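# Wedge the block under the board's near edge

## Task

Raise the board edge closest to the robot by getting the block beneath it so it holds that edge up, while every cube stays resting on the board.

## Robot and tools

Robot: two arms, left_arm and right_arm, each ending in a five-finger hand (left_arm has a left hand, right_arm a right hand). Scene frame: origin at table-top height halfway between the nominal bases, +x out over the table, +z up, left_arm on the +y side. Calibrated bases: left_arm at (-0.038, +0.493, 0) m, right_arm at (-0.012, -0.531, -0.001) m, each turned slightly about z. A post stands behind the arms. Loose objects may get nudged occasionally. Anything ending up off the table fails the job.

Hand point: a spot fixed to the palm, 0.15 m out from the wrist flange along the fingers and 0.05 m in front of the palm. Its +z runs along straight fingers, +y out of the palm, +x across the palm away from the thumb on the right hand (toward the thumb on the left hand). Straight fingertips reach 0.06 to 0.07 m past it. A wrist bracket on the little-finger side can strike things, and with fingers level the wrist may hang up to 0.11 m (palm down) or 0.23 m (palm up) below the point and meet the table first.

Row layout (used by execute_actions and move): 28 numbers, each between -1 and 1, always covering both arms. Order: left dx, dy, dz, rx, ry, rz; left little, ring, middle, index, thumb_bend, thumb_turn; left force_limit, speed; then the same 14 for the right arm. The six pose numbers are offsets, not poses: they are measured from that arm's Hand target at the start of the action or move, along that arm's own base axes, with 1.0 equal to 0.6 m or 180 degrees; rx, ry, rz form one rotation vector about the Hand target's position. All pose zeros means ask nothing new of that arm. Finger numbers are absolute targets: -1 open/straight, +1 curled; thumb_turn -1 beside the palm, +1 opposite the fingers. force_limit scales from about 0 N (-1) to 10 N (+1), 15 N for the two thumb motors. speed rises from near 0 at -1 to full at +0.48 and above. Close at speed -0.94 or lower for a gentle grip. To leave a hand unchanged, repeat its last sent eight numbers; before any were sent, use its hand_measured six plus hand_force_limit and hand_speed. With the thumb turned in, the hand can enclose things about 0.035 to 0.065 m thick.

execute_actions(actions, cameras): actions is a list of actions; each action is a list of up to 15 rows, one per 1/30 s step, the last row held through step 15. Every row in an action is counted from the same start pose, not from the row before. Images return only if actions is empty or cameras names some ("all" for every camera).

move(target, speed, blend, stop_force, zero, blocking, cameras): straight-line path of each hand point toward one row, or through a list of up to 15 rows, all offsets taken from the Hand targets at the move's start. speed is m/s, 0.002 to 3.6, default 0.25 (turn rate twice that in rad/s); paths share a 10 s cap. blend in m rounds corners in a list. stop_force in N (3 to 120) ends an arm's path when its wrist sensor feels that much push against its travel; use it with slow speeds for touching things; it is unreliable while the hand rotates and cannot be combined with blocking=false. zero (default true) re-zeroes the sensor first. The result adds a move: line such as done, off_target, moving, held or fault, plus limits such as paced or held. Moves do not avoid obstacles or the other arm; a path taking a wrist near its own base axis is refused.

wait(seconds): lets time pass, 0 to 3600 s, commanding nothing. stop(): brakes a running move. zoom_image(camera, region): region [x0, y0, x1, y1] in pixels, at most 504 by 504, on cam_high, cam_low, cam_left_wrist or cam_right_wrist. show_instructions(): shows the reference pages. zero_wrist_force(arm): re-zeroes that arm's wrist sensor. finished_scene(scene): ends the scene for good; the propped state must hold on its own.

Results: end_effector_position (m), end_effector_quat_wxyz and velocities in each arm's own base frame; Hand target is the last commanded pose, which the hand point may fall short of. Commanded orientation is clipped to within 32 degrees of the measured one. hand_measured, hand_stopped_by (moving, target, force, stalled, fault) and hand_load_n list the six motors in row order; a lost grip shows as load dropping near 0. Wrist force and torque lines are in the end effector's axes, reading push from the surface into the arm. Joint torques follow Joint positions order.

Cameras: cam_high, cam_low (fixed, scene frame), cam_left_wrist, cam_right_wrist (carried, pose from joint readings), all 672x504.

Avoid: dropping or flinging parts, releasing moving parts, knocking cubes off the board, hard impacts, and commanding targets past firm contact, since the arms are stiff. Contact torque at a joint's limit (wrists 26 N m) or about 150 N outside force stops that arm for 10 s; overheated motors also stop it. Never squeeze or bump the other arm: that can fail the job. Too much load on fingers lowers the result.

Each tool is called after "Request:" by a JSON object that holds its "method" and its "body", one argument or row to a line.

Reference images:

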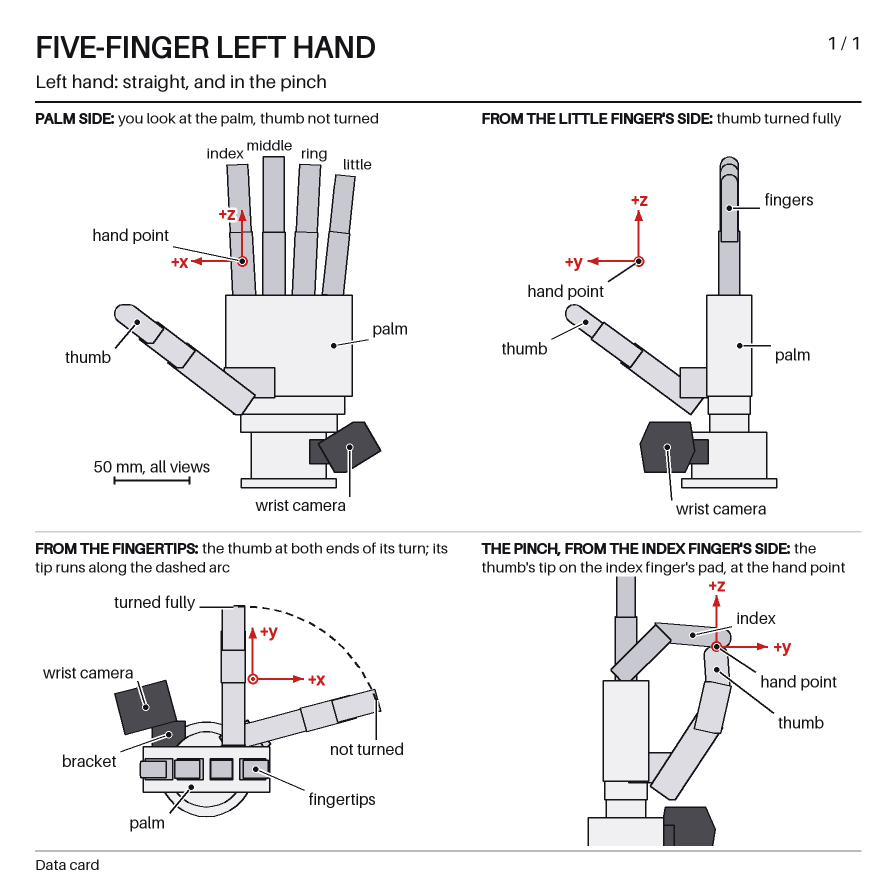

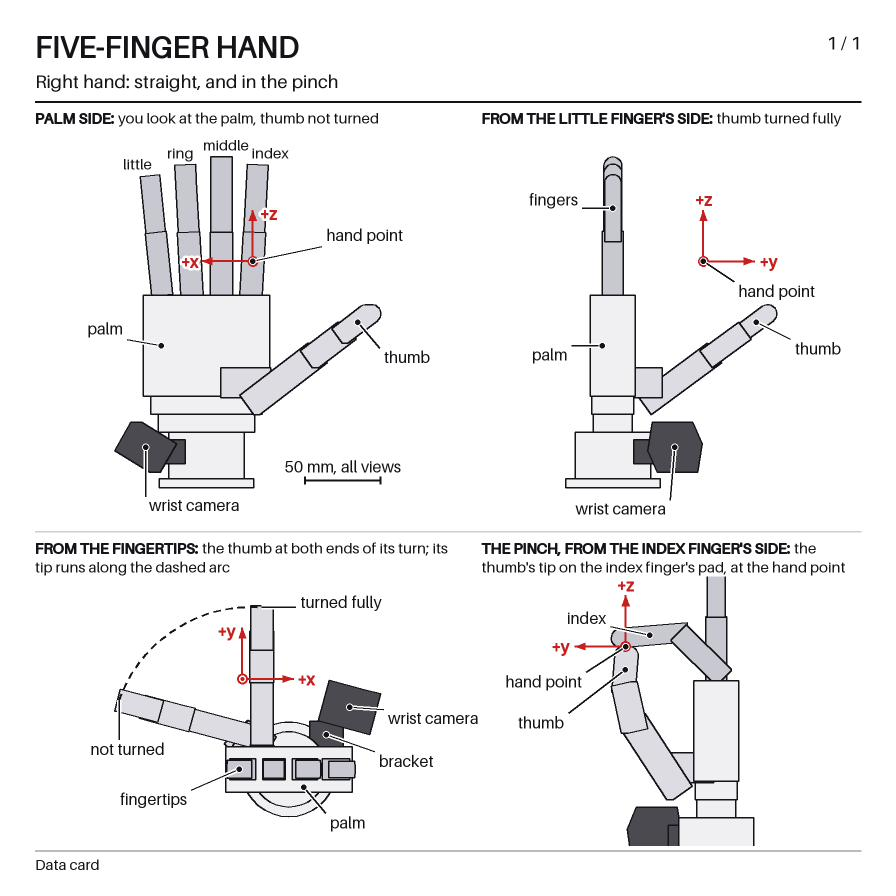

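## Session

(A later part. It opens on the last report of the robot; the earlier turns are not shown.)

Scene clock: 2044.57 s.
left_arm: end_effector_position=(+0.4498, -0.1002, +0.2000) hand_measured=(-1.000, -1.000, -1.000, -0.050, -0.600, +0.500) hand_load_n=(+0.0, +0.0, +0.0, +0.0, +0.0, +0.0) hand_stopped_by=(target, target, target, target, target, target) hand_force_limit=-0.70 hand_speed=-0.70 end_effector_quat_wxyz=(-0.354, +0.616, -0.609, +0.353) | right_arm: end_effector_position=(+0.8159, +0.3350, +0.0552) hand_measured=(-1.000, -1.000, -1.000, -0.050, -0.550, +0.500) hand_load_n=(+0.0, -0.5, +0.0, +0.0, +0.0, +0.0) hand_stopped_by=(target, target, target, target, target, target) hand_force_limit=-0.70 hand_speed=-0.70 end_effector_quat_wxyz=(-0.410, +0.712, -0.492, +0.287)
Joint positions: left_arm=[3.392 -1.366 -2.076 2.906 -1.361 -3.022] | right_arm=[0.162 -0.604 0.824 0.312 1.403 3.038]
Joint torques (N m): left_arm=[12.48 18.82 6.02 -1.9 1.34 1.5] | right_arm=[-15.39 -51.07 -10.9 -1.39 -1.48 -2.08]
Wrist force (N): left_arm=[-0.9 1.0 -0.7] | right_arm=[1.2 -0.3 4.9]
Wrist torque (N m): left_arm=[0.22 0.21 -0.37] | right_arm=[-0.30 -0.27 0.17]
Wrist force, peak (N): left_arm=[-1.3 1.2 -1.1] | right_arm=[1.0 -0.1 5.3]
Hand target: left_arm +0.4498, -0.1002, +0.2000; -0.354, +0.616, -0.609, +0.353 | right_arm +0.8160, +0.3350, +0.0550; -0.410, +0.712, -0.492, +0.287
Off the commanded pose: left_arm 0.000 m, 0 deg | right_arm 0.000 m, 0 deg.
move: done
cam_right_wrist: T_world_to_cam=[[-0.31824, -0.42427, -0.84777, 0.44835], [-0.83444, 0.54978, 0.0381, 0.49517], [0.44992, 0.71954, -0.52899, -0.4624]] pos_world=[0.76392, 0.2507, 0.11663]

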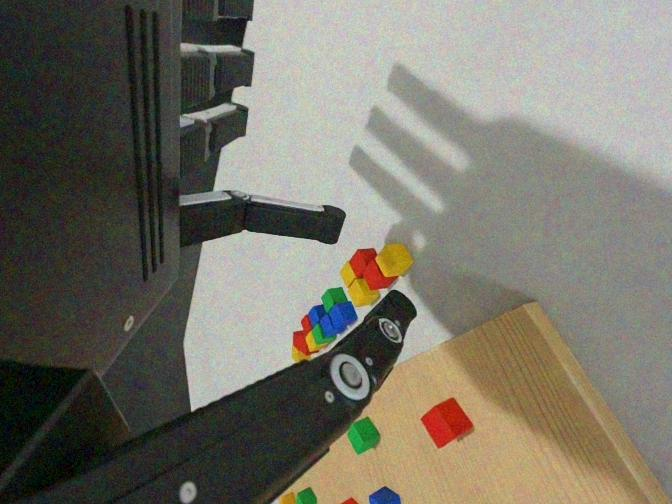

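Request:
{"method": "move", "body": {
  "target": [0,0,0,0,0,0,-1,-1,-1,-0.05,-0.6,0.5,-0.7,-0.7,0.0133,0.0255,-0.025,0,0,0,-1,-1,-1,-0.0,-0.48,0.5,-0.7,-0.7],
  "speed": 0.06,
  "cameras": ["cam_right_wrist"]
}}

Request:
{"method": "zoom_image", "body": {
  "camera": "cam_right_wrist",
  "region": [270, 190, 440, 340]
}}

Scene clock: 2069.13 s.
left_arm: end_effector_position=(+0.4498, -0.1002, +0.2000) hand_measured=(-1.000, -1.000, -1.000, -0.050, -0.600, +0.500) hand_load_n=(+0.0, +0.0, +0.0, +0.0, +0.0, +0.0) hand_stopped_by=(target, target, target, target, target, target) hand_force_limit=-0.70 hand_speed=-0.70 end_effector_quat_wxyz=(-0.354, +0.616, -0.609, +0.353) | right_arm: end_effector_position=(+0.8240, +0.3502, +0.0400) hand_measured=(-1.000, -1.000, -1.000, +0.000, -0.480, +0.500) hand_load_n=(+0.0, +0.0, +0.0, +0.0, +0.0, +0.0) hand_stopped_by=(target, target, target, target, target, target) hand_force_limit=-0.70 hand_speed=-0.70 end_effector_quat_wxyz=(-0.410, +0.712, -0.492, +0.287)
Joint positions: left_arm=[3.392 -1.366 -2.076 2.906 -1.361 -3.022] | right_arm=[0.182 -0.551 0.762 0.32 1.42 3.048]
Joint torques (N m): left_arm=[11.84 19.27 5.09 -1.7 1.32 1.7] | right_arm=[12.2 -51.63 -36.83 1.58 1.14 1.93]
Wrist force (N): left_arm=[-1.1 1.3 -0.7] | right_arm=[0.8 -0.3 5.0]
Wrist torque (N m): left_arm=[0.26 0.25 -0.39] | right_arm=[-0.31 -0.22 0.01]
Wrist force, peak (N): left_arm=[-1.4 1.3 -1.0] | right_arm=[0.7 -0.1 5.3]
Hand target: left_arm +0.4498, -0.1002, +0.2000; -0.354, +0.616, -0.609, +0.353 | right_arm +0.8240, +0.3503, +0.0400; -0.410, +0.712, -0.492, +0.287
Off the commanded pose: left_arm 0.000 m, 0 deg | right_arm 0.000 m, 0 deg.
move: done
cam_right_wrist: T_world_to_cam=[[-0.31823, -0.42425, -0.84779, 0.44453], [-0.8344, 0.54984, 0.03805, 0.49403], [0.45, 0.71951, -0.52897, -0.48497]] pos_world=[0.77192, 0.2659, 0.10153]

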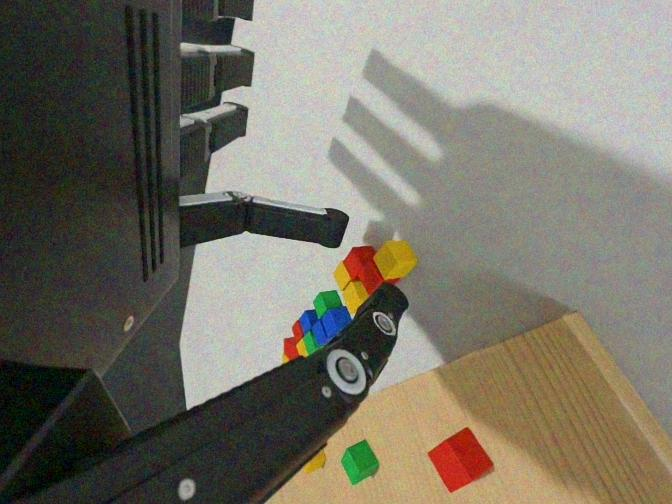

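Scaled by 2.965.

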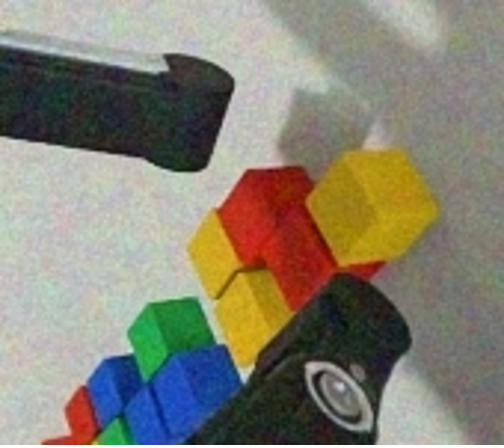

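Request:
{"method": "move", "body": {
  "target": [0,0,0,0,0,0,-1,-1,-1,-0.05,-0.6,0.5,-0.7,-0.7,-0.0042,-0.0022,-0.0133,0,0,0,-1,-1,-1,-0.05,-0.5,0.5,-0.7,-0.7],
  "speed": 0.05,
  "cameras": ["cam_right_wrist"]
}}

Request:
{"method": "zoom_image", "body": {
  "camera": "cam_right_wrist",
  "region": [270, 190, 440, 340]
}}

Scene clock: 2108.93 s.
left_arm: end_effector_position=(+0.4498, -0.1002, +0.2000) hand_measured=(-1.000, -1.000, -1.000, -0.050, -0.600, +0.500) hand_load_n=(+0.0, +0.0, +0.0, +0.0, +0.0, +0.0) hand_stopped_by=(target, target, target, target, target, target) hand_force_limit=-0.70 hand_speed=-0.70 end_effector_quat_wxyz=(-0.354, +0.616, -0.609, +0.353) | right_arm: end_effector_position=(+0.8215, +0.3490, +0.0321) hand_measured=(-1.000, -1.000, -1.000, -0.050, -0.500, +0.500) hand_load_n=(+0.0, -0.5, +0.0, +0.0, +0.0, +0.0) hand_stopped_by=(target, target, target, target, target, target) hand_force_limit=-0.70 hand_speed=-0.70 end_effector_quat_wxyz=(-0.410, +0.712, -0.492, +0.287)
Joint positions: left_arm=[3.392 -1.366 -2.076 2.906 -1.361 -3.022] | right_arm=[0.181 -0.555 0.789 0.296 1.419 3.048]
Joint torques (N m): left_arm=[12.64 19.42 5.42 -1.42 1.19 1.63] | right_arm=[-14.99 -73.33 -5.86 -1.37 -1.49 -2.01]
Wrist force (N): left_arm=[-1.2 1.5 -1.1] | right_arm=[1.0 -0.1 5.2]
Wrist torque (N m): left_arm=[0.30 0.25 -0.40] | right_arm=[-0.29 -0.25 0.06]
Wrist force, peak (N): left_arm=[-1.2 1.5 -1.2] | right_arm=[0.9 -0.1 5.3]
Hand target: left_arm +0.4498, -0.1002, +0.2000; -0.354, +0.616, -0.609, +0.353 | right_arm +0.8215, +0.3490, +0.0320; -0.410, +0.712, -0.492, +0.287
Off the commanded pose: left_arm 0.000 m, 0 deg | right_arm 0.000 m, 0 deg.
move: done
cam_right_wrist: T_world_to_cam=[[-0.31824, -0.42427, -0.84777, 0.43649], [-0.83444, 0.54978, 0.0381, 0.49303], [0.44992, 0.71954, -0.52899, -0.48721]] pos_world=[0.76952, 0.2647, 0.09353]

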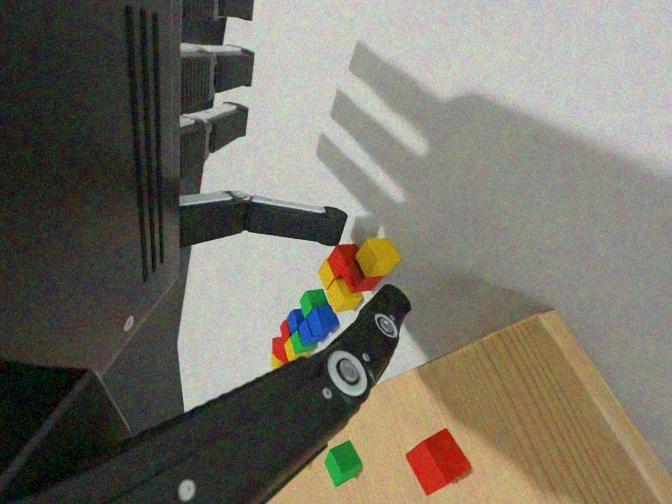

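Scaled by 2.965.

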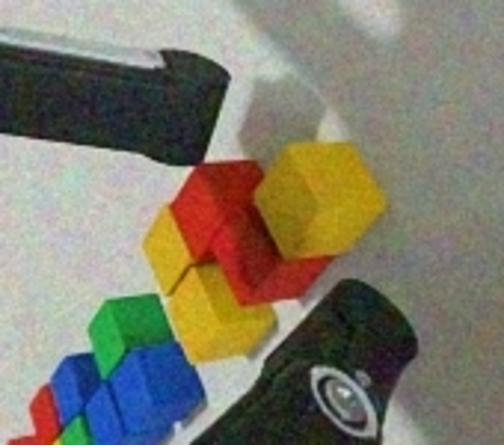

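Request:
{"method": "move", "body": {
  "target": [0,0,0,0,0,0,-1,-1,-1,-0.05,-0.6,0.5,-0.7,-0.7,0.0012,-0.0032,-0.0133,0,0,0,-1,-1,-1,0.02,-0.42,0.5,-0.7,-0.7],
  "speed": 0.03,
  "cameras": ["cam_right_wrist"]
}}

Request:
{"method": "zoom_image", "body": {
  "camera": "cam_right_wrist",
  "region": [270, 190, 440, 340]
}}

Scene clock: 2126.97 s.
left_arm: end_effector_position=(+0.4498, -0.1002, +0.2000) hand_measured=(-1.000, -1.000, -1.000, -0.050, -0.600, +0.500) hand_load_n=(+0.0, +0.0, +0.0, +0.0, +0.0, +0.0) hand_stopped_by=(target, target, target, target, target, target) hand_force_limit=-0.70 hand_speed=-0.70 end_effector_quat_wxyz=(-0.354, +0.616, -0.609, +0.353) | right_arm: end_effector_position=(+0.8222, +0.3471, +0.0242) hand_measured=(-1.000, -1.000, -1.000, +0.020, -0.420, +0.500) hand_load_n=(+0.0, +0.0, +0.0, +0.0, +0.0, +0.0) hand_stopped_by=(target, target, target, target, target, target) hand_force_limit=-0.70 hand_speed=-0.70 end_effector_quat_wxyz=(-0.410, +0.712, -0.492, +0.287)
Joint positions: left_arm=[3.392 -1.366 -2.076 2.906 -1.361 -3.022] | right_arm=[0.178 -0.549 0.797 0.281 1.417 3.046]
Joint torques (N m): left_arm=[11.69 19.02 5.93 -1.66 1.13 1.44] | right_arm=[-15.02 -51.98 -6.49 -1.64 -1.49 -1.99]
Wrist force (N): left_arm=[-1.2 1.3 -0.9] | right_arm=[1.0 -0.2 5.1]
Wrist torque (N m): left_arm=[0.25 0.24 -0.39] | right_arm=[-0.29 -0.24 0.17]
Wrist force, peak (N): left_arm=[-1.5 1.4 -0.8] | right_arm=[1.0 -0.4 5.3]
Hand target: left_arm +0.4498, -0.1002, +0.2000; -0.354, +0.616, -0.609, +0.353 | right_arm +0.8222, +0.3471, +0.0240; -0.410, +0.712, -0.492, +0.287
Off the commanded pose: left_arm 0.000 m, 0 deg | right_arm 0.000 m, 0 deg.
move: done
cam_right_wrist: T_world_to_cam=[[-0.31823, -0.42425, -0.84779, 0.42916], [-0.8344, 0.54984, 0.03805, 0.49484], [0.45, 0.71951, -0.52897, -0.49034]] pos_world=[0.77012, 0.2628, 0.08563]

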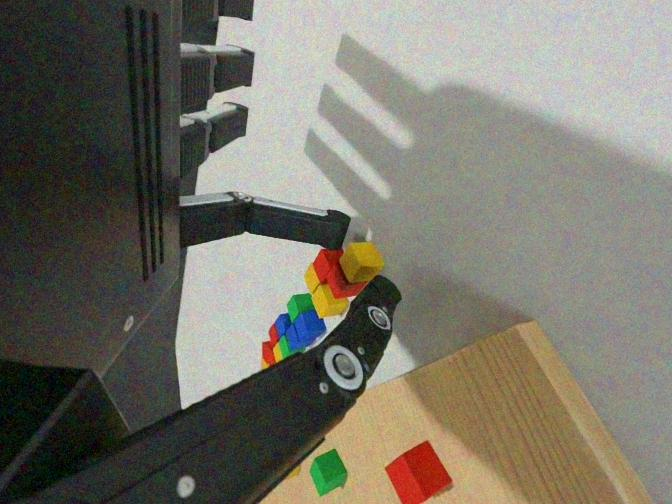

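Scaled by 2.965.

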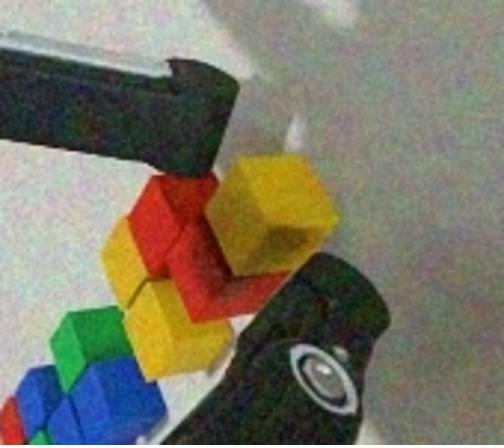

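Request:
{"method": "move", "body": {
  "target": [
    [0,0,0,0,0,0,-1,-1,-1,-0.05,-0.6,0.5,-0.7,-0.7,-0.0033,0.0008,0,0,0,0,-1,-1,-1,0.02,-0.42,0.5,-0.7,-0.7],
    [0,0,0,0,0,0,-1,-1,-1,-0.05,-0.6,0.5,-0.7,-0.7,-0.0033,0.0008,-0.0100,0,0,0,-1,-1,-1,0.04,-0.38,0.5,-0.75,-0.7]
  ],
  "speed": 0.02,
  "cameras": ["cam_right_wrist"]
}}

Request:
{"method": "zoom_image", "body": {
  "camera": "cam_right_wrist",
  "region": [270, 190, 440, 340]
}}

Scene clock: 2139.13 s.
left_arm: end_effector_position=(+0.4498, -0.1002, +0.2000) hand_measured=(-1.000, -1.000, -1.000, -0.050, -0.600, +0.500) hand_load_n=(+0.0, +0.0, +0.0, +0.0, +0.0, +0.0) hand_stopped_by=(target, target, target, target, target, target) hand_force_limit=-0.70 hand_speed=-0.70 end_effector_quat_wxyz=(-0.354, +0.616, -0.609, +0.353) | right_arm: end_effector_position=(+0.8202, +0.3475, +0.0180) hand_measured=(-1.000, -1.000, -1.000, +0.040, -0.380, +0.500) hand_load_n=(+0.0, +0.0, +0.0, +0.0, +0.0, +0.0) hand_stopped_by=(target, target, target, target, target, target) hand_force_limit=-0.75 hand_speed=-0.70 end_effector_quat_wxyz=(-0.410, +0.712, -0.492, +0.287)
Joint positions: left_arm=[3.392 -1.366 -2.076 2.906 -1.361 -3.022] | right_arm=[0.179 -0.549 0.814 0.265 1.418 3.047]
Joint torques (N m): left_arm=[11.8 19.19 6.11 -1.74 1.19 1.66] | right_arm=[12.55 -52.12 -6.64 -1.68 1.08 1.97]
Wrist force (N): left_arm=[-1.2 0.9 -0.9] | right_arm=[1.1 -0.4 5.0]
Wrist torque (N m): left_arm=[0.21 0.25 -0.38] | right_arm=[-0.31 -0.25 0.13]
Wrist force, peak (N): left_arm=[-1.3 1.2 -1.2] | right_arm=[1.2 -0.4 5.2]
Hand target: left_arm +0.4498, -0.1002, +0.2000; -0.354, +0.616, -0.609, +0.353 | right_arm +0.8202, +0.3475, +0.0180; -0.410, +0.712, -0.492, +0.287
Off the commanded pose: left_arm 0.000 m, 0 deg | right_arm 0.000 m, 0 deg.
move: done
cam_right_wrist: T_world_to_cam=[[-0.31823, -0.42425, -0.84779, 0.42356], [-0.8344, 0.54984, 0.03805, 0.49326], [0.45, 0.71951, -0.52897, -0.49301]] pos_world=[0.76822, 0.2632, 0.07953]

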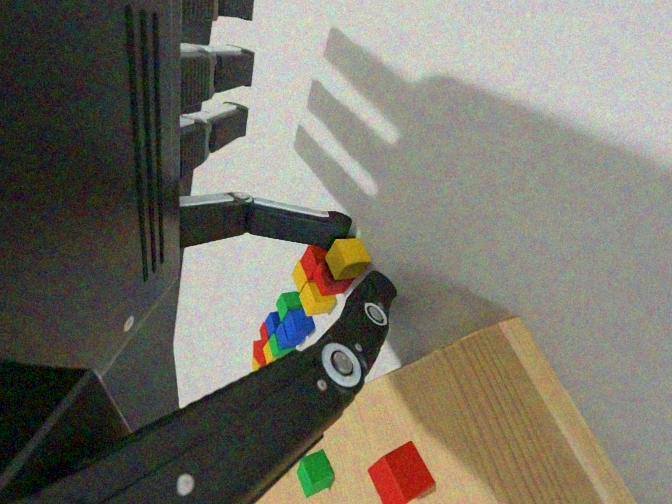

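Scaled by 2.965.

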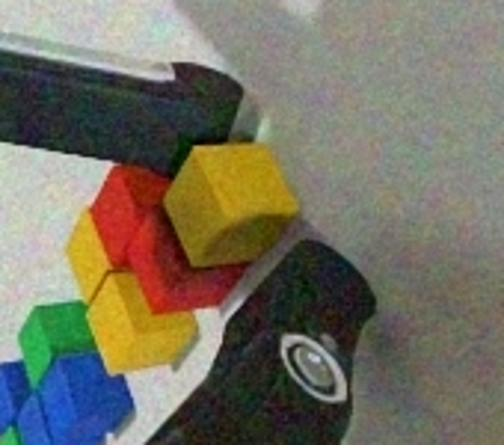

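Request:
{"method": "move", "body": {
  "target": [
    [0,0,0,0,0,0,-1,-1,-1,-0.05,-0.6,0.5,-0.7,-0.7,0,0,-0.0022,0,0,0,-1,-1,-1,0.04,-0.38,0.5,-0.75,-0.7],
    [0,0,0,0,0,0,-1,-1,-1,-0.05,-0.6,0.5,-0.7,-0.7,0,0,-0.0017,0,0,0,-1,-1,-1,0.3,-0.2,0.5,-0.75,-0.94],
    [0,0,0,0,0,0,-1,-1,-1,-0.05,-0.6,0.5,-0.7,-0.7,0,0,0.03,0,0,0,-1,-1,-1,0.3,-0.2,0.5,-0.75,-0.94]
  ],
  "speed": [0.01,0.01,0.02],
  "cameras": ["cam_right_wrist"]
}}

Request:
{"method": "zoom_image", "body": {
  "camera": "cam_right_wrist",
  "region": [270, 190, 440, 340]
}}

Scene clock: 2149.63 s.
left_arm: end_effector_position=(+0.4498, -0.1002, +0.2000) hand_measured=(-1.000, -1.000, -1.000, -0.050, -0.600, +0.500) hand_load_n=(+0.0, +0.0, +0.0, +0.0, +0.0, +0.0) hand_stopped_by=(target, target, target, target, target, target) hand_force_limit=-0.70 hand_speed=-0.70 end_effector_quat_wxyz=(-0.354, +0.616, -0.609, +0.353) | right_arm: end_effector_position=(+0.8202, +0.3475, +0.0359) hand_measured=(-1.000, -1.000, -1.000, +0.158, -0.306, +0.500) hand_load_n=(-0.5, +0.0, +0.0, +2.0, +2.0, +0.0) hand_stopped_by=(target, target, target, force, force, target) hand_force_limit=-0.75 hand_speed=-0.94 end_effector_quat_wxyz=(-0.410, +0.712, -0.492, +0.287)
Joint positions: left_arm=[3.392 -1.366 -2.076 2.906 -1.361 -3.022] | right_arm=[0.179 -0.563 0.795 0.298 1.418 3.047]
Joint torques (N m): left_arm=[12.2 18.23 5.53 -1.45 1.05 1.59] | right_arm=[11.8 -73.68 -36.29 1.39 0.67 1.66]
Wrist force (N): left_arm=[-1.0 0.9 -1.0] | right_arm=[1.0 -0.2 5.1]
Wrist torque (N m): left_arm=[0.21 0.23 -0.36] | right_arm=[-0.29 -0.24 0.13]
Wrist force, peak (N): left_arm=[-1.5 1.3 -1.0] | right_arm=[1.1 -0.1 5.4]
Hand target: left_arm +0.4498, -0.1002, +0.2000; -0.354, +0.616, -0.609, +0.353 | right_arm +0.8202, +0.3475, +0.0360; -0.410, +0.712, -0.492, +0.287
Off the commanded pose: left_arm 0.000 m, 0 deg | right_arm 0.000 m, 0 deg.
move: done
cam_right_wrist: T_world_to_cam=[[-0.31823, -0.42425, -0.84779, 0.43865], [-0.8344, 0.54984, 0.03805, 0.49258], [0.45, 0.71951, -0.52897, -0.48359]] pos_world=[0.76822, 0.2632, 0.09733]

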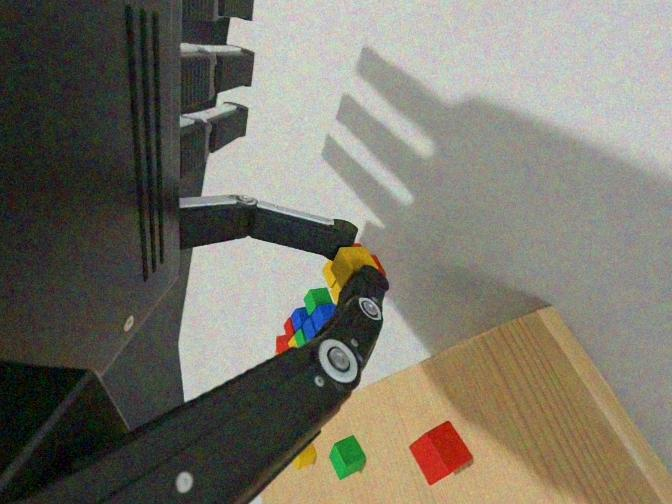

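Scaled by 2.965.

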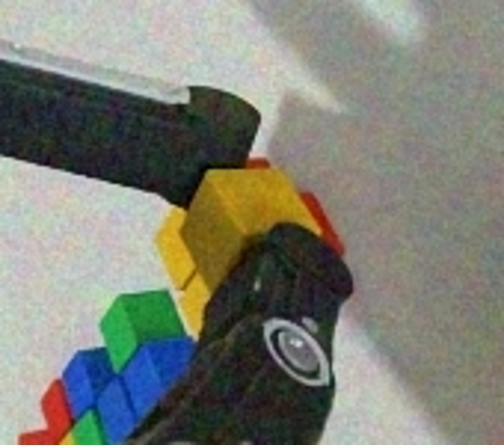

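Request:
{"method": "move", "body": {
  "target": [
    [0,0,0,0,0,0,-1,-1,-1,-0.05,-0.6,0.5,-0.7,-0.7,0,0,0.03,0,0,0,-1,-1,-1,0.3,-0.2,0.5,-0.75,-0.94],
    [0,0,0,0,0,0,-1,-1,-1,-0.05,-0.6,0.5,-0.7,-0.7,-0.4337,0.0208,0.06,0,0,0,-1,-1,-1,0.3,-0.2,0.5,-0.75,-0.94],
    [0,0,0,0,0,0,-1,-1,-1,-0.05,-0.6,0.5,-0.7,-0.7,-0.4337,0.0208,0,0,0,0,-1,-1,-1,0.3,-0.2,0.5,-0.75,-0.94],
    [0,0,0,0,0,0,-1,-1,-1,-0.05,-0.6,0.5,-0.7,-0.7,-0.4337,0.0208,-0.0147,0,0,0,-1,-1,-1,0.06,-0.38,0.5,-0.7,-0.8],
    [0,0,0,0,0,0,-1,-1,-1,-0.05,-0.6,0.5,-0.7,-0.7,-0.4337,0.0208,0.0317,0,0,0,-1,-1,-1,0.06,-0.38,0.5,-0.7,-0.8],
    [0,0,0,0,0,0,-1,-1,-1,-0.05,-0.6,0.5,-0.7,-0.7,0,0.0083,0.05,0,0,0,-1,-1,-1,0.06,-0.38,0.5,-0.7,-0.8],
    [0,0,0,0,0,0,-1,-1,-1,-0.05,-0.6,0.5,-0.7,-0.7,0,0.0083,0.02,0,0,0,-1,-1,-1,-0.05,-0.55,0.5,-0.7,-0.8]
  ],
  "speed": [0.08,0.3,0.08,0.012,0.06,0.35,0.08],
  "blend": [0.01,0.02,0,0,0.015,0.02,0],
  "cameras": ["cam_right_wrist"]
}}

Request:
{"method": "zoom_image", "body": {
  "camera": "cam_right_wrist",
  "region": [270, 190, 440, 340]
}}

Scene clock: 2185.97 s.
left_arm: end_effector_position=(+0.4498, -0.1002, +0.2000) hand_measured=(-1.000, -1.000, -1.000, -0.050, -0.600, +0.500) hand_load_n=(+0.0, -0.5, +0.0, +0.0, +0.0, +0.0) hand_stopped_by=(target, target, target, target, target, target) hand_force_limit=-0.70 hand_speed=-0.70 end_effector_quat_wxyz=(-0.354, +0.616, -0.609, +0.353) | right_arm: end_effector_position=(+0.8202, +0.3525, +0.0480) hand_measured=(-1.000, -1.000, -1.000, -0.050, -0.550, +0.500) hand_load_n=(+0.0, +0.0, +0.0, +0.0, +0.0, +0.0) hand_stopped_by=(target, target, target, target, target, target) hand_force_limit=-0.70 hand_speed=-0.80 end_effector_quat_wxyz=(-0.410, +0.712, -0.492, +0.287)
Joint positions: left_arm=[3.392 -1.366 -2.076 2.906 -1.361 -3.022] | right_arm=[0.186 -0.566 0.769 0.327 1.424 3.051]
Joint torques (N m): left_arm=[12.41 17.44 6.73 -1.25 1.01 1.42] | right_arm=[12.33 -52.1 -36.62 1.45 0.88 -2.16]
Wrist force (N): left_arm=[-1.1 1.0 -1.0] | right_arm=[1.0 -0.3 5.2]
Wrist torque (N m): left_arm=[0.23 0.23 -0.37] | right_arm=[-0.31 -0.25 0.16]
Wrist force, peak (N): left_arm=[-1.3 1.7 -0.8] | right_arm=[1.7 -1.1 5.8]
Hand target: left_arm +0.4498, -0.1002, +0.2000; -0.354, +0.616, -0.609, +0.353 | right_arm +0.8202, +0.3525, +0.0480; -0.410, +0.712, -0.492, +0.287
Off the commanded pose: left_arm 0.000 m, 0 deg | right_arm 0.000 m, 0 deg.
move: done; blend cut to 0.009 m at target 1, 0.018 m at target 2, 0.0139 m at target 5, 0.009 m at target 6
cam_right_wrist: T_world_to_cam=[[-0.31823, -0.42425, -0.84779, 0.45111], [-0.8344, 0.54984, 0.03805, 0.48937], [0.45, 0.71951, -0.52897, -0.48073]] pos_world=[0.76822, 0.2682, 0.10953]

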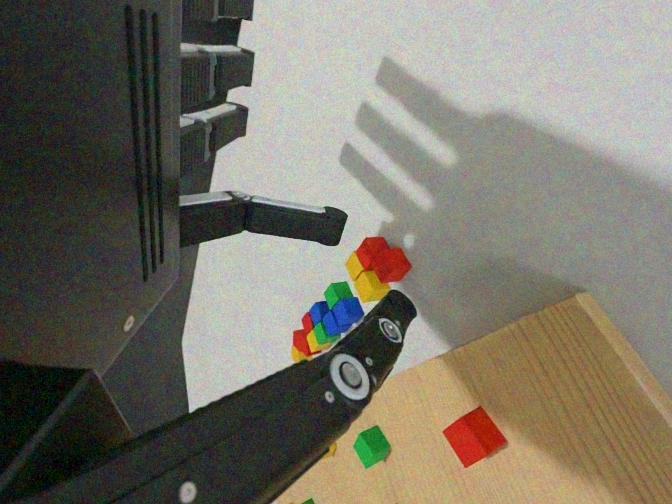

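Scaled by 2.965.

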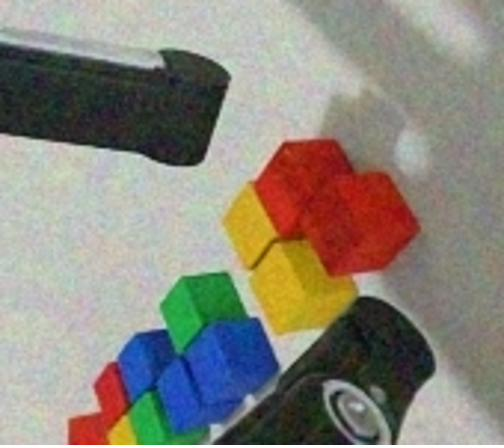

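Request:
{"method": "move", "body": {
  "target": [
    [0,0,0,0,0,0,-1,-1,-1,-0.05,-0.6,0.5,-0.7,-0.7,0.0037,0.0183,-0.0067,0,0,0,-1,-1,-1,-0.05,-0.5,0.5,-0.7,-0.7],
    [0,0,0,0,0,0,-1,-1,-1,-0.05,-0.6,0.5,-0.7,-0.7,0.0037,0.0183,-0.0467,0,0,0,-1,-1,-1,-0.05,-0.42,0.5,-0.7,-0.7],
    [0,0,0,0,0,0,-1,-1,-1,-0.05,-0.6,0.5,-0.7,-0.7,0.0037,0.0183,-0.0508,0,0,0,-1,-1,-1,-0.05,-0.42,0.5,-0.7,-0.7],
    [0,0,0,0,0,0,-1,-1,-1,-0.05,-0.6,0.5,-0.7,-0.7,0.0037,0.0183,-0.05,0,0,0,-1,-1,-1,0.2,-0.2,0.5,-0.7,-0.94],
    [0,0,0,0,0,0,-1,-1,-1,-0.05,-0.6,0.5,-0.7,-0.7,0.0037,0.0183,0.02,0,0,0,-1,-1,-1,0.2,-0.2,0.5,-0.7,-0.94]
  ],
  "speed": [0.05,0.04,0.01,0.01,0.05],
  "cameras": ["cam_right_wrist"]
}}

Request:
{"method": "zoom_image", "body": {
  "camera": "cam_right_wrist",
  "region": [270, 190, 440, 340]
}}

Scene clock: 2210.93 s.
left_arm: end_effector_position=(+0.4498, -0.1002, +0.2000) hand_measured=(-1.000, -1.000, -1.000, -0.050, -0.600, +0.500) hand_load_n=(+0.0, +0.0, -0.5, +0.0, +0.0, +0.0) hand_stopped_by=(target, target, target, target, target, target) hand_force_limit=-0.70 hand_speed=-0.70 end_effector_quat_wxyz=(-0.354, +0.616, -0.609, +0.353) | right_arm: end_effector_position=(+0.8224, +0.3635, +0.0599) hand_measured=(-1.000, -1.000, -1.000, +0.028, -0.370, +0.500) hand_load_n=(+0.0, +0.0, +0.0, +2.0, +2.0, +0.0) hand_stopped_by=(target, target, target, force, force, target) hand_force_limit=-0.70 hand_speed=-0.94 end_effector_quat_wxyz=(-0.410, +0.712, -0.492, +0.287)
Joint positions: left_arm=[3.392 -1.366 -2.076 2.906 -1.361 -3.022] | right_arm=[0.201 -0.552 0.712 0.369 1.437 3.058]
Joint torques (N m): left_arm=[12.09 18.4 6.02 -1.08 1.01 1.32] | right_arm=[10.05 -74.53 -36.95 1.61 -0.7 1.37]
Wrist force (N): left_arm=[-1.3 1.1 -0.8] | right_arm=[1.1 -0.5 5.0]
Wrist torque (N m): left_arm=[0.23 0.27 -0.38] | right_arm=[-0.35 -0.28 0.02]
Wrist force, peak (N): left_arm=[-1.4 1.3 -1.2] | right_arm=[0.5 -21.9 -3.6]
Hand target: left_arm +0.4498, -0.1002, +0.2000; -0.354, +0.616, -0.609, +0.353 | right_arm +0.8225, +0.3635, +0.0600; -0.410, +0.712, -0.492, +0.287
Off the commanded pose: left_arm 0.000 m, 0 deg | right_arm 0.000 m, 0 deg.
move: done
cam_right_wrist: T_world_to_cam=[[-0.31823, -0.42425, -0.84779, 0.46648], [-0.8344, 0.54984, 0.03805, 0.48471], [0.45, 0.71951, -0.52897, -0.4834]] pos_world=[0.77042, 0.2792, 0.12133]

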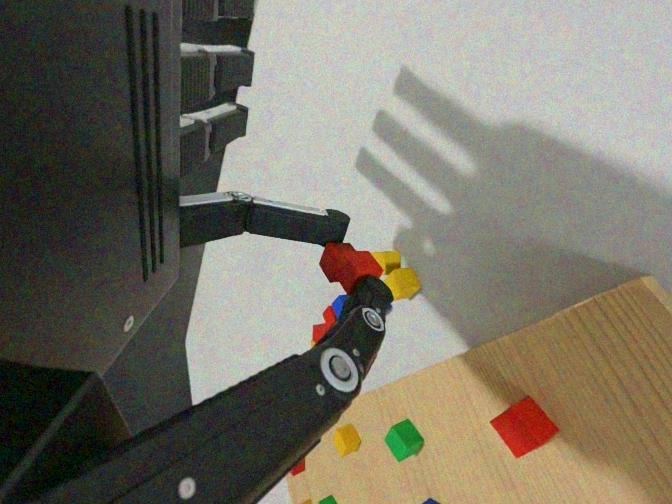

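Scaled by 2.965.

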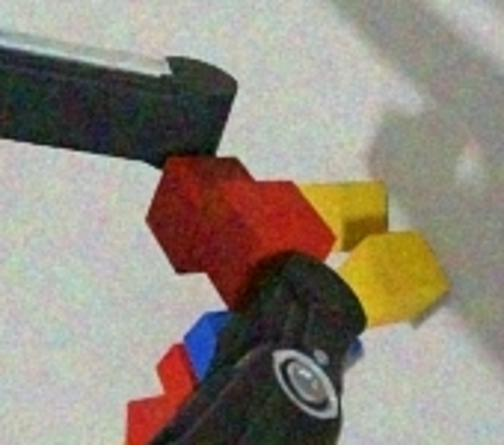

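Request:
{"method": "move", "body": {
  "target": [
    [0,0,0,0,0,0,-1,-1,-1,-0.05,-0.6,0.5,-0.7,-0.7,0,0,0.02,0,0,0,-1,-1,-1,0.2,-0.2,0.5,-0.7,-0.94],
    [0,0,0,0,0,0,-1,-1,-1,-0.05,-0.6,0.5,-0.7,-0.7,-0.4375,0.0442,0.02,0,0,0,-1,-1,-1,0.2,-0.2,0.5,-0.7,-0.94],
    [0,0,0,0,0,0,-1,-1,-1,-0.05,-0.6,0.5,-0.7,-0.7,-0.4375,0.0442,-0.0333,0,0,0,-1,-1,-1,0.2,-0.2,0.5,-0.7,-0.94]
  ],
  "speed": [0.05,0.25,0.08],
  "blend": [0.01,0.02,0],
  "cameras": ["cam_right_wrist"]
}}

Request:
{"method": "zoom_image", "body": {
  "camera": "cam_right_wrist",
  "region": [270, 190, 440, 340]
}}

Scene clock: 2225.77 s.
left_arm: end_effector_position=(+0.4498, -0.1002, +0.2000) hand_measured=(-1.000, -1.000, -1.000, -0.050, -0.600, +0.500) hand_load_n=(+0.0, +0.0, +0.0, +0.0, +0.0, +0.0) hand_stopped_by=(target, target, target, target, target, target) hand_force_limit=-0.70 hand_speed=-0.70 end_effector_quat_wxyz=(-0.354, +0.616, -0.609, +0.353) | right_arm: end_effector_position=(+0.5600, +0.3900, +0.0401) hand_measured=(-1.000, -1.000, -1.000, +0.028, -0.370, +0.500) hand_load_n=(+0.0, +0.0, -0.5, +2.5, +2.0, +0.0) hand_stopped_by=(target, target, target, force, force, target) hand_force_limit=-0.70 hand_speed=-0.94 end_effector_quat_wxyz=(-0.410, +0.712, -0.492, +0.287)
Joint positions: left_arm=[3.392 -1.366 -2.076 2.906 -1.361 -3.022] | right_arm=[0.37 -1.06 1.685 -0.101 1.583 3.143]
Joint torques (N m): left_arm=[12.96 17.94 6.68 -0.98 1 1.37] | right_arm=[12.68 -32.06 -3.03 -1.77 1.24 1.9]
Wrist force (N): left_arm=[-1.2 1.0 -0.8] | right_arm=[1.1 -0.4 5.1]
Wrist torque (N m): left_arm=[0.21 0.25 -0.38] | right_arm=[-0.36 -0.28 0.00]
Wrist force, peak (N): left_arm=[-1.4 1.4 -0.9] | right_arm=[1.8 -1.0 5.8]
Hand target: left_arm +0.4498, -0.1002, +0.2000; -0.354, +0.616, -0.609, +0.353 | right_arm +0.5600, +0.3900, +0.0400; -0.410, +0.712, -0.492, +0.287
Off the commanded pose: left_arm 0.000 m, 0 deg | right_arm 0.000 m, 0 deg.
move: done; blend cut to 0.006 m at target 1, 0.016 m at target 2
cam_right_wrist: T_world_to_cam=[[-0.31824, -0.42427, -0.84777, 0.3775], [-0.83444, 0.54978, 0.0381, 0.25189], [0.44992, 0.71954, -0.52899, -0.39473]] pos_world=[0.50792, 0.3057, 0.10163]

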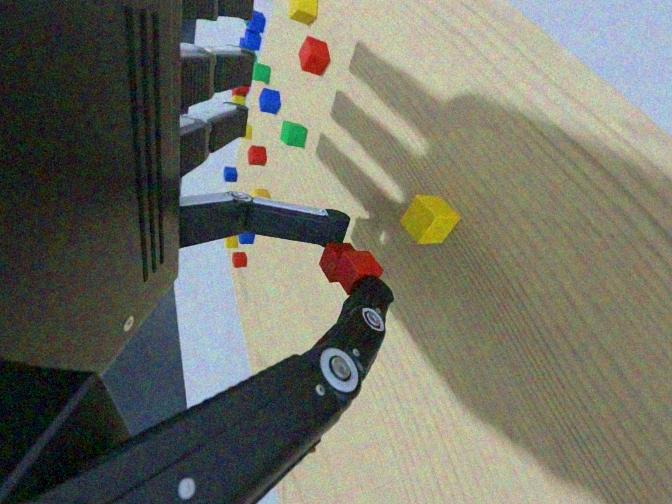

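Scaled by 2.965.

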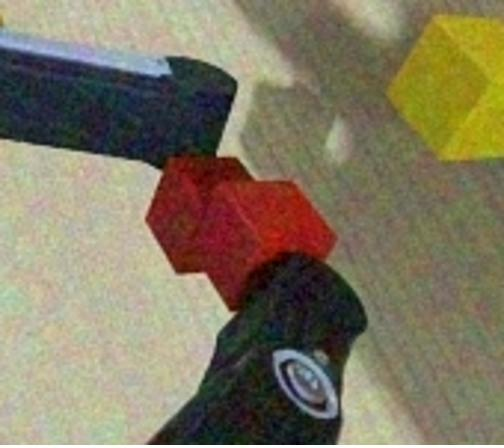

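Request:
{"method": "move", "body": {
  "target": [
    [0,0,0,0,0,0,-1,-1,-1,-0.05,-0.6,0.5,-0.7,-0.7,0,0,-0.0188,0,0,0,-1,-1,-1,-0.05,-0.48,0.5,-0.7,-0.8],
    [0,0,0,0,0,0,-1,-1,-1,-0.05,-0.6,0.5,-0.7,-0.7,0,0,0.025,0,0,0,-1,-1,-1,-0.05,-0.48,0.5,-0.7,-0.8],
    [0,0,0,0,0,0,-1,-1,-1,-0.05,-0.6,0.5,-0.7,-0.7,0.4342,-0.03,0.0533,0,0,0,-1,-1,-1,-0.05,-0.48,0.5,-0.7,-0.8],
    [0,0,0,0,0,0,-1,-1,-1,-0.05,-0.6,0.5,-0.7,-0.7,0.4342,-0.03,0.0133,0,0,0,-1,-1,-1,-0.05,-0.6,0.5,-0.7,-0.8]
  ],
  "speed": [0.01,0.06,0.35,0.08],
  "blend": [0,0.01,0.02,0],
  "cameras": ["cam_right_wrist"]
}}

Request:
{"method": "zoom_image", "body": {
  "camera": "cam_right_wrist",
  "region": [270, 190, 440, 340]
}}

Scene clock: 2237.43 s.
left_arm: end_effector_position=(+0.4498, -0.1002, +0.2000) hand_measured=(-1.000, -1.000, -1.000, -0.050, -0.600, +0.500) hand_load_n=(+0.0, +0.0, +0.0, +0.0, +0.0, +0.0) hand_stopped_by=(target, target, target, target, target, target) hand_force_limit=-0.70 hand_speed=-0.70 end_effector_quat_wxyz=(-0.354, +0.616, -0.609, +0.353) | right_arm: end_effector_position=(+0.8205, +0.3720, +0.0480) hand_measured=(-1.000, -1.000, -1.000, -0.050, -0.600, +0.500) hand_load_n=(+0.0, +0.0, +0.0, +0.0, +0.0, +0.0) hand_stopped_by=(target, target, target, target, target, target) hand_force_limit=-0.70 hand_speed=-0.80 end_effector_quat_wxyz=(-0.410, +0.712, -0.492, +0.287)
Joint positions: left_arm=[3.392 -1.366 -2.076 2.906 -1.361 -3.022] | right_arm=[0.213 -0.54 0.719 0.349 1.448 3.064]
Joint torques (N m): left_arm=[12.69 18.36 7.14 -1.15 0.93 1.17] | right_arm=[12.3 -52.6 -37.07 1.49 0.94 -2.06]
Wrist force (N): left_arm=[-1.2 1.2 -0.8] | right_arm=[1.3 -0.6 5.1]
Wrist torque (N m): left_arm=[0.24 0.24 -0.39] | right_arm=[-0.36 -0.31 0.17]
Wrist force, peak (N): left_arm=[-1.4 1.2 -1.3] | right_arm=[1.8 -1.3 5.8]
Hand target: left_arm +0.4498, -0.1002, +0.2000; -0.354, +0.616, -0.609, +0.353 | right_arm +0.8205, +0.3720, +0.0480; -0.410, +0.712, -0.492, +0.287
Off the commanded pose: left_arm 0.000 m, 0 deg | right_arm 0.000 m, 0 deg.
move: done; blend cut to 0.012 m at target 3
cam_right_wrist: T_world_to_cam=[[-0.31823, -0.42425, -0.84779, 0.45945], [-0.8344, 0.54984, 0.03805, 0.47882], [0.45, 0.71951, -0.52897, -0.49485]] pos_world=[0.76842, 0.2877, 0.10953]

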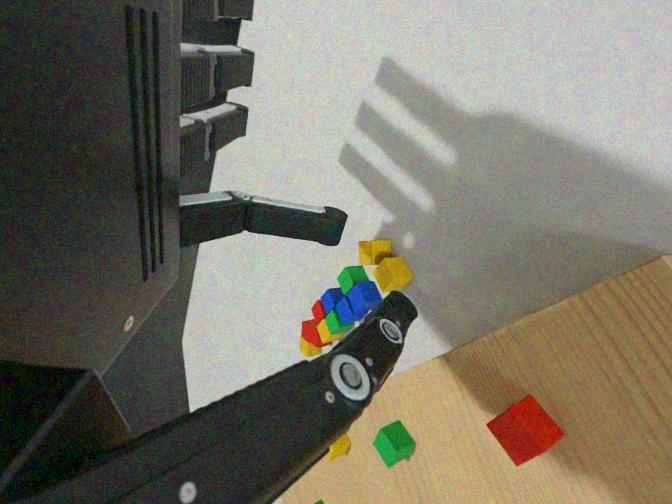

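Scaled by 2.965.

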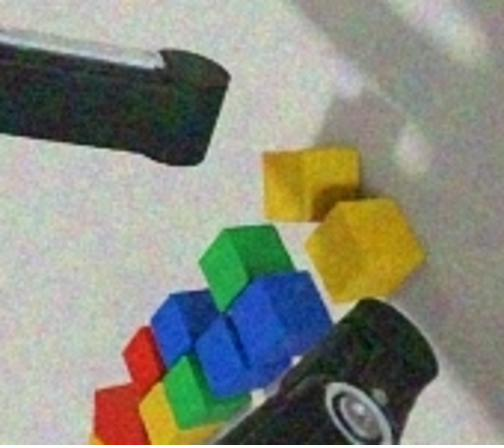

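Request:
{"method": "move", "body": {
  "target": [
    [0,0,0,0,0,0,-1,-1,-1,-0.05,-0.6,0.5,-0.7,-0.7,-0.0005,0.022,-0.0067,0,0,0,-1,-1,-1,-0.12,-0.52,0.5,-0.7,-0.7],
    [0,0,0,0,0,0,-1,-1,-1,-0.05,-0.6,0.5,-0.7,-0.7,-0.0005,0.022,-0.0458,0,0,0,-1,-1,-1,-0.05,-0.42,0.5,-0.7,-0.85],
    [0,0,0,0,0,0,-1,-1,-1,-0.05,-0.6,0.5,-0.7,-0.7,-0.0005,0.022,-0.0503,0,0,0,-1,-1,-1,0.2,-0.2,0.5,-0.7,-0.94],
    [0,0,0,0,0,0,-1,-1,-1,-0.05,-0.6,0.5,-0.7,-0.7,-0.0005,0.022,0.02,0,0,0,-1,-1,-1,0.2,-0.2,0.5,-0.7,-0.94]
  ],
  "speed": [0.05,0.03,0.01,0.05],
  "cameras": ["cam_right_wrist"]
}}

Request:
{"method": "zoom_image", "body": {
  "camera": "cam_right_wrist",
  "region": [270, 190, 440, 340]
}}

Scene clock: 2266.00 s.
left_arm: end_effector_position=(+0.4498, -0.1002, +0.2000) hand_measured=(-1.000, -1.000, -1.000, -0.050, -0.600, +0.500) hand_load_n=(+0.0, +0.0, +0.0, +0.0, +0.0, +0.0) hand_stopped_by=(target, target, target, target, target, target) hand_force_limit=-0.70 hand_speed=-0.70 end_effector_quat_wxyz=(-0.354, +0.616, -0.609, +0.353) | right_arm: end_effector_position=(+0.8202, +0.3852, +0.0599) hand_measured=(-1.000, -1.000, -1.000, +0.034, -0.376, +0.500) hand_load_n=(-0.5, +0.0, +0.0, +2.0, +2.0, +0.0) hand_stopped_by=(target, target, target, force, force, target) hand_force_limit=-0.70 hand_speed=-0.94 end_effector_quat_wxyz=(-0.410, +0.712, -0.492, +0.287)
Joint positions: left_arm=[3.392 -1.366 -2.076 2.906 -1.361 -3.022] | right_arm=[0.232 -0.529 0.666 0.389 1.464 3.074]
Joint torques (N m): left_arm=[11.82 17.76 5.89 -0.93 0.79 1.26] | right_arm=[10.81 -75.08 -37.01 1.37 0.99 0.61]
Wrist force (N): left_arm=[-1.1 1.2 -0.8] | right_arm=[1.3 -0.4 5.1]
Wrist torque (N m): left_arm=[0.24 0.23 -0.38] | right_arm=[-0.36 -0.31 0.02]
Wrist force, peak (N): left_arm=[-1.1 1.2 -1.5] | right_arm=[1.4 0.1 5.6]
Hand target: left_arm +0.4498, -0.1002, +0.2000; -0.354, +0.616, -0.609, +0.353 | right_arm +0.8202, +0.3852, +0.0600; -0.410, +0.712, -0.492, +0.287
Off the commanded pose: left_arm 0.000 m, 0 deg | right_arm 0.000 m, 0 deg.
move: done
cam_right_wrist: T_world_to_cam=[[-0.31823, -0.42425, -0.84779, 0.47496], [-0.8344, 0.54984, 0.03805, 0.47086], [0.45, 0.71951, -0.52897, -0.49797]] pos_world=[0.76812, 0.3009, 0.12133]

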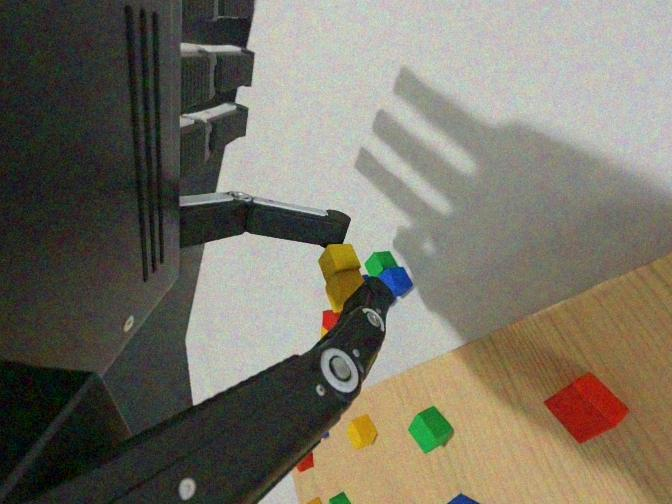

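Scaled by 2.965.

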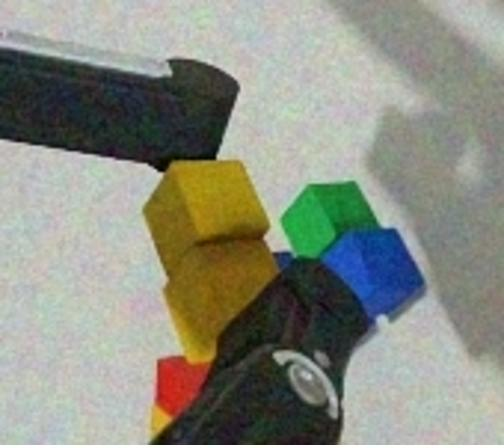

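Request:
{"method": "move", "body": {
  "target": [
    [0,0,0,0,0,0,-1,-1,-1,-0.05,-0.6,0.5,-0.7,-0.7,0,0,0.02,0,0,0,-1,-1,-1,0.2,-0.2,0.5,-0.7,-0.94],
    [0,0,0,0,0,0,-1,-1,-1,-0.05,-0.6,0.5,-0.7,-0.7,-0.4337,0.058,0.02,0,0,0,-1,-1,-1,0.2,-0.2,0.5,-0.7,-0.94],
    [0,0,0,0,0,0,-1,-1,-1,-0.05,-0.6,0.5,-0.7,-0.7,-0.4337,0.058,-0.0333,0,0,0,-1,-1,-1,0.2,-0.2,0.5,-0.7,-0.94],
    [0,0,0,0,0,0,-1,-1,-1,-0.05,-0.6,0.5,-0.7,-0.7,-0.4337,0.058,-0.0525,0,0,0,-1,-1,-1,-0.05,-0.48,0.5,-0.7,-0.8],
    [0,0,0,0,0,0,-1,-1,-1,-0.05,-0.6,0.5,-0.7,-0.7,-0.4337,0.058,-0.0083,0,0,0,-1,-1,-1,-0.05,-0.48,0.5,-0.7,-0.8],
    [0,0,0,0,0,0,-1,-1,-1,-0.05,-0.6,0.5,-0.7,-0.7,0.0005,0.0163,0.02,0,0,0,-1,-1,-1,-0.05,-0.48,0.5,-0.7,-0.8],
    [0,0,0,0,0,0,-1,-1,-1,-0.05,-0.6,0.5,-0.7,-0.7,0.0005,0.0163,-0.02,0,0,0,-1,-1,-1,-0.05,-0.6,0.5,-0.7,-0.8]
  ],
  "speed": [0.08,0.28,0.08,0.01,0.06,0.35,0.08],
  "blend": [0.01,0.02,0,0,0.01,0.02,0],
  "cameras": ["cam_right_wrist"]
}}

Request:
{"method": "zoom_image", "body": {
  "camera": "cam_right_wrist",
  "region": [270, 190, 440, 340]
}}

Scene clock: 2284.67 s.
left_arm: end_effector_position=(+0.4498, -0.1002, +0.2000) hand_measured=(-1.000, -1.000, -1.000, -0.050, -0.600, +0.500) hand_load_n=(+0.0, +0.0, +0.0, +0.0, +0.0, +0.0) hand_stopped_by=(target, target, target, target, target, target) hand_force_limit=-0.70 hand_speed=-0.70 end_effector_quat_wxyz=(-0.354, +0.616, -0.609, +0.353) | right_arm: end_effector_position=(+0.8205, +0.3950, +0.0480) hand_measured=(-1.000, -1.000, -1.000, -0.050, -0.600, +0.500) hand_load_n=(+0.0, +0.0, +0.0, +0.0, +0.0, +0.0) hand_stopped_by=(target, target, target, target, target, target) hand_force_limit=-0.70 hand_speed=-0.80 end_effector_quat_wxyz=(-0.410, +0.712, -0.492, +0.287)
Joint positions: left_arm=[3.392 -1.366 -2.076 2.906 -1.361 -3.022] | right_arm=[0.245 -0.506 0.652 0.38 1.475 3.081]
Joint torques (N m): left_arm=[12.65 18.09 5.64 -0.67 0.73 1.09] | right_arm=[12.3 -53.69 -36.97 1.54 1.04 -2.02]
Wrist force (N): left_arm=[-1.3 0.9 -0.9] | right_arm=[1.3 -0.3 5.1]
Wrist torque (N m): left_arm=[0.20 0.27 -0.38] | right_arm=[-0.34 -0.31 0.17]
Wrist force, peak (N): left_arm=[-1.4 1.7 -0.8] | right_arm=[2.0 -0.9 6.0]
Hand target: left_arm +0.4498, -0.1002, +0.2000; -0.354, +0.616, -0.609, +0.353 | right_arm +0.8205, +0.3950, +0.0480; -0.410, +0.712, -0.492, +0.287
Off the commanded pose: left_arm 0.000 m, 0 deg | right_arm 0.000 m, 0 deg.
move: done; blend cut to 0.006 m at target 1, 0.016 m at target 2, 0.012 m at target 6
cam_right_wrist: T_world_to_cam=[[-0.31823, -0.42425, -0.84779, 0.46921], [-0.8344, 0.54984, 0.03805, 0.46617], [0.45, 0.71951, -0.52897, -0.5114]] pos_world=[0.76842, 0.3107, 0.10953]

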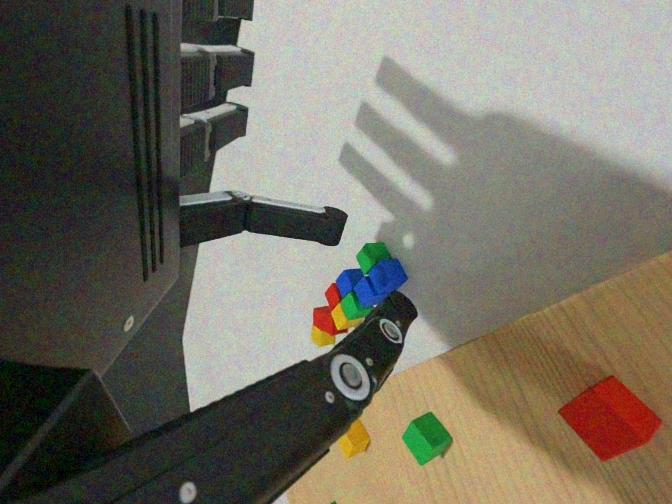

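Scaled by 2.965.

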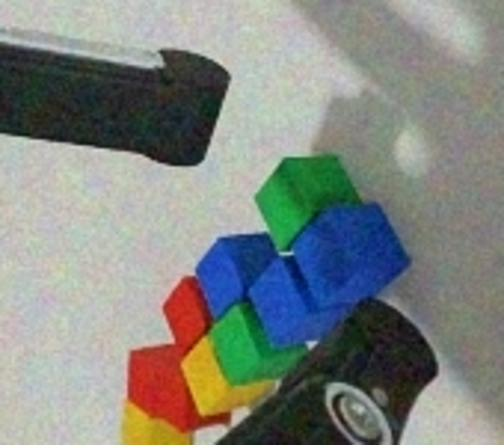

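Request:
{"method": "move", "body": {
  "target": [
    [0,0,0,0,0,0,-1,-1,-1,-0.05,-0.6,0.5,-0.7,-0.7,-0.0015,0.0252,-0.0067,0,0,0,-1,-1,-1,-0.08,-0.5,0.5,-0.7,-0.7],
    [0,0,0,0,0,0,-1,-1,-1,-0.05,-0.6,0.5,-0.7,-0.7,-0.0015,0.0252,-0.0458,0,0,0,-1,-1,-1,-0.05,-0.42,0.5,-0.7,-0.85],
    [0,0,0,0,0,0,-1,-1,-1,-0.05,-0.6,0.5,-0.7,-0.7,-0.0015,0.0252,-0.0503,0,0,0,-1,-1,-1,0.2,-0.2,0.5,-0.7,-0.94],
    [0,0,0,0,0,0,-1,-1,-1,-0.05,-0.6,0.5,-0.7,-0.7,-0.0015,0.0252,0.02,0,0,0,-1,-1,-1,0.2,-0.2,0.5,-0.7,-0.94]
  ],
  "speed": [0.06,0.04,0.01,0.06],
  "cameras": ["cam_right_wrist"]
}}

Request:
{"method": "zoom_image", "body": {
  "camera": "cam_right_wrist",
  "region": [270, 190, 440, 340]
}}

Scene clock: 2301.90 s.
left_arm: end_effector_position=(+0.4498, -0.1002, +0.2000) hand_measured=(-1.000, -1.000, -1.000, -0.050, -0.600, +0.500) hand_load_n=(+0.0, +0.0, +0.0, +0.0, +0.0, +0.0) hand_stopped_by=(target, target, target, target, target, target) hand_force_limit=-0.70 hand_speed=-0.70 end_effector_quat_wxyz=(-0.354, +0.616, -0.609, +0.353) | right_arm: end_effector_position=(+0.8196, +0.4101, +0.0599) hand_measured=(-1.000, -1.000, -1.000, +0.028, -0.372, +0.500) hand_load_n=(+0.0, +0.0, +0.0, +2.0, +2.5, -0.5) hand_stopped_by=(target, target, target, force, force, target) hand_force_limit=-0.70 hand_speed=-0.94 end_effector_quat_wxyz=(-0.410, +0.712, -0.492, +0.287)
Joint positions: left_arm=[3.392 -1.366 -2.076 2.906 -1.361 -3.022] | right_arm=[0.266 -0.489 0.589 0.426 1.493 3.091]
Joint torques (N m): left_arm=[12.79 17.53 6.45 -0.44 0.91 1.08] | right_arm=[10.24 -75.75 -36.82 1.43 0.7 0.16]
Wrist force (N): left_arm=[-1.2 1.1 -1.0] | right_arm=[1.3 -0.4 5.2]
Wrist torque (N m): left_arm=[0.23 0.25 -0.38] | right_arm=[-0.35 -0.31 0.02]
Wrist force, peak (N): left_arm=[-1.5 1.5 -0.8] | right_arm=[1.6 -0.3 5.4]
Hand target: left_arm +0.4498, -0.1002, +0.2000; -0.354, +0.616, -0.609, +0.353 | right_arm +0.8196, +0.4101, +0.0600; -0.410, +0.712, -0.492, +0.287
Off the commanded pose: left_arm 0.000 m, 0 deg | right_arm 0.000 m, 0 deg.
move: done
cam_right_wrist: T_world_to_cam=[[-0.31823, -0.42425, -0.84779, 0.48533], [-0.8344, 0.54984, 0.03805, 0.45667], [0.45, 0.71951, -0.52897, -0.51562]] pos_world=[0.76752, 0.3258, 0.12133]

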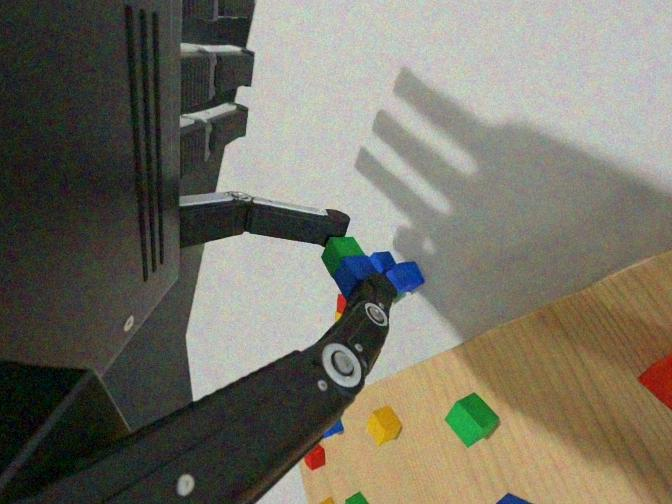

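Scaled by 2.965.

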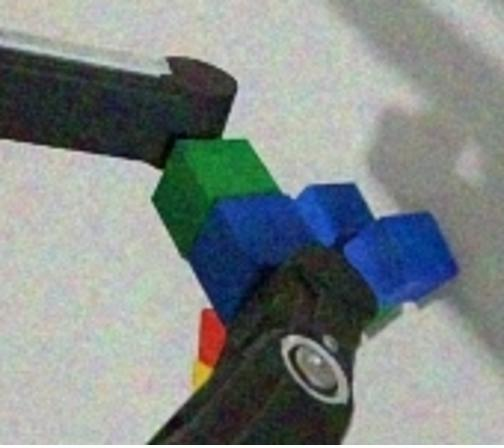

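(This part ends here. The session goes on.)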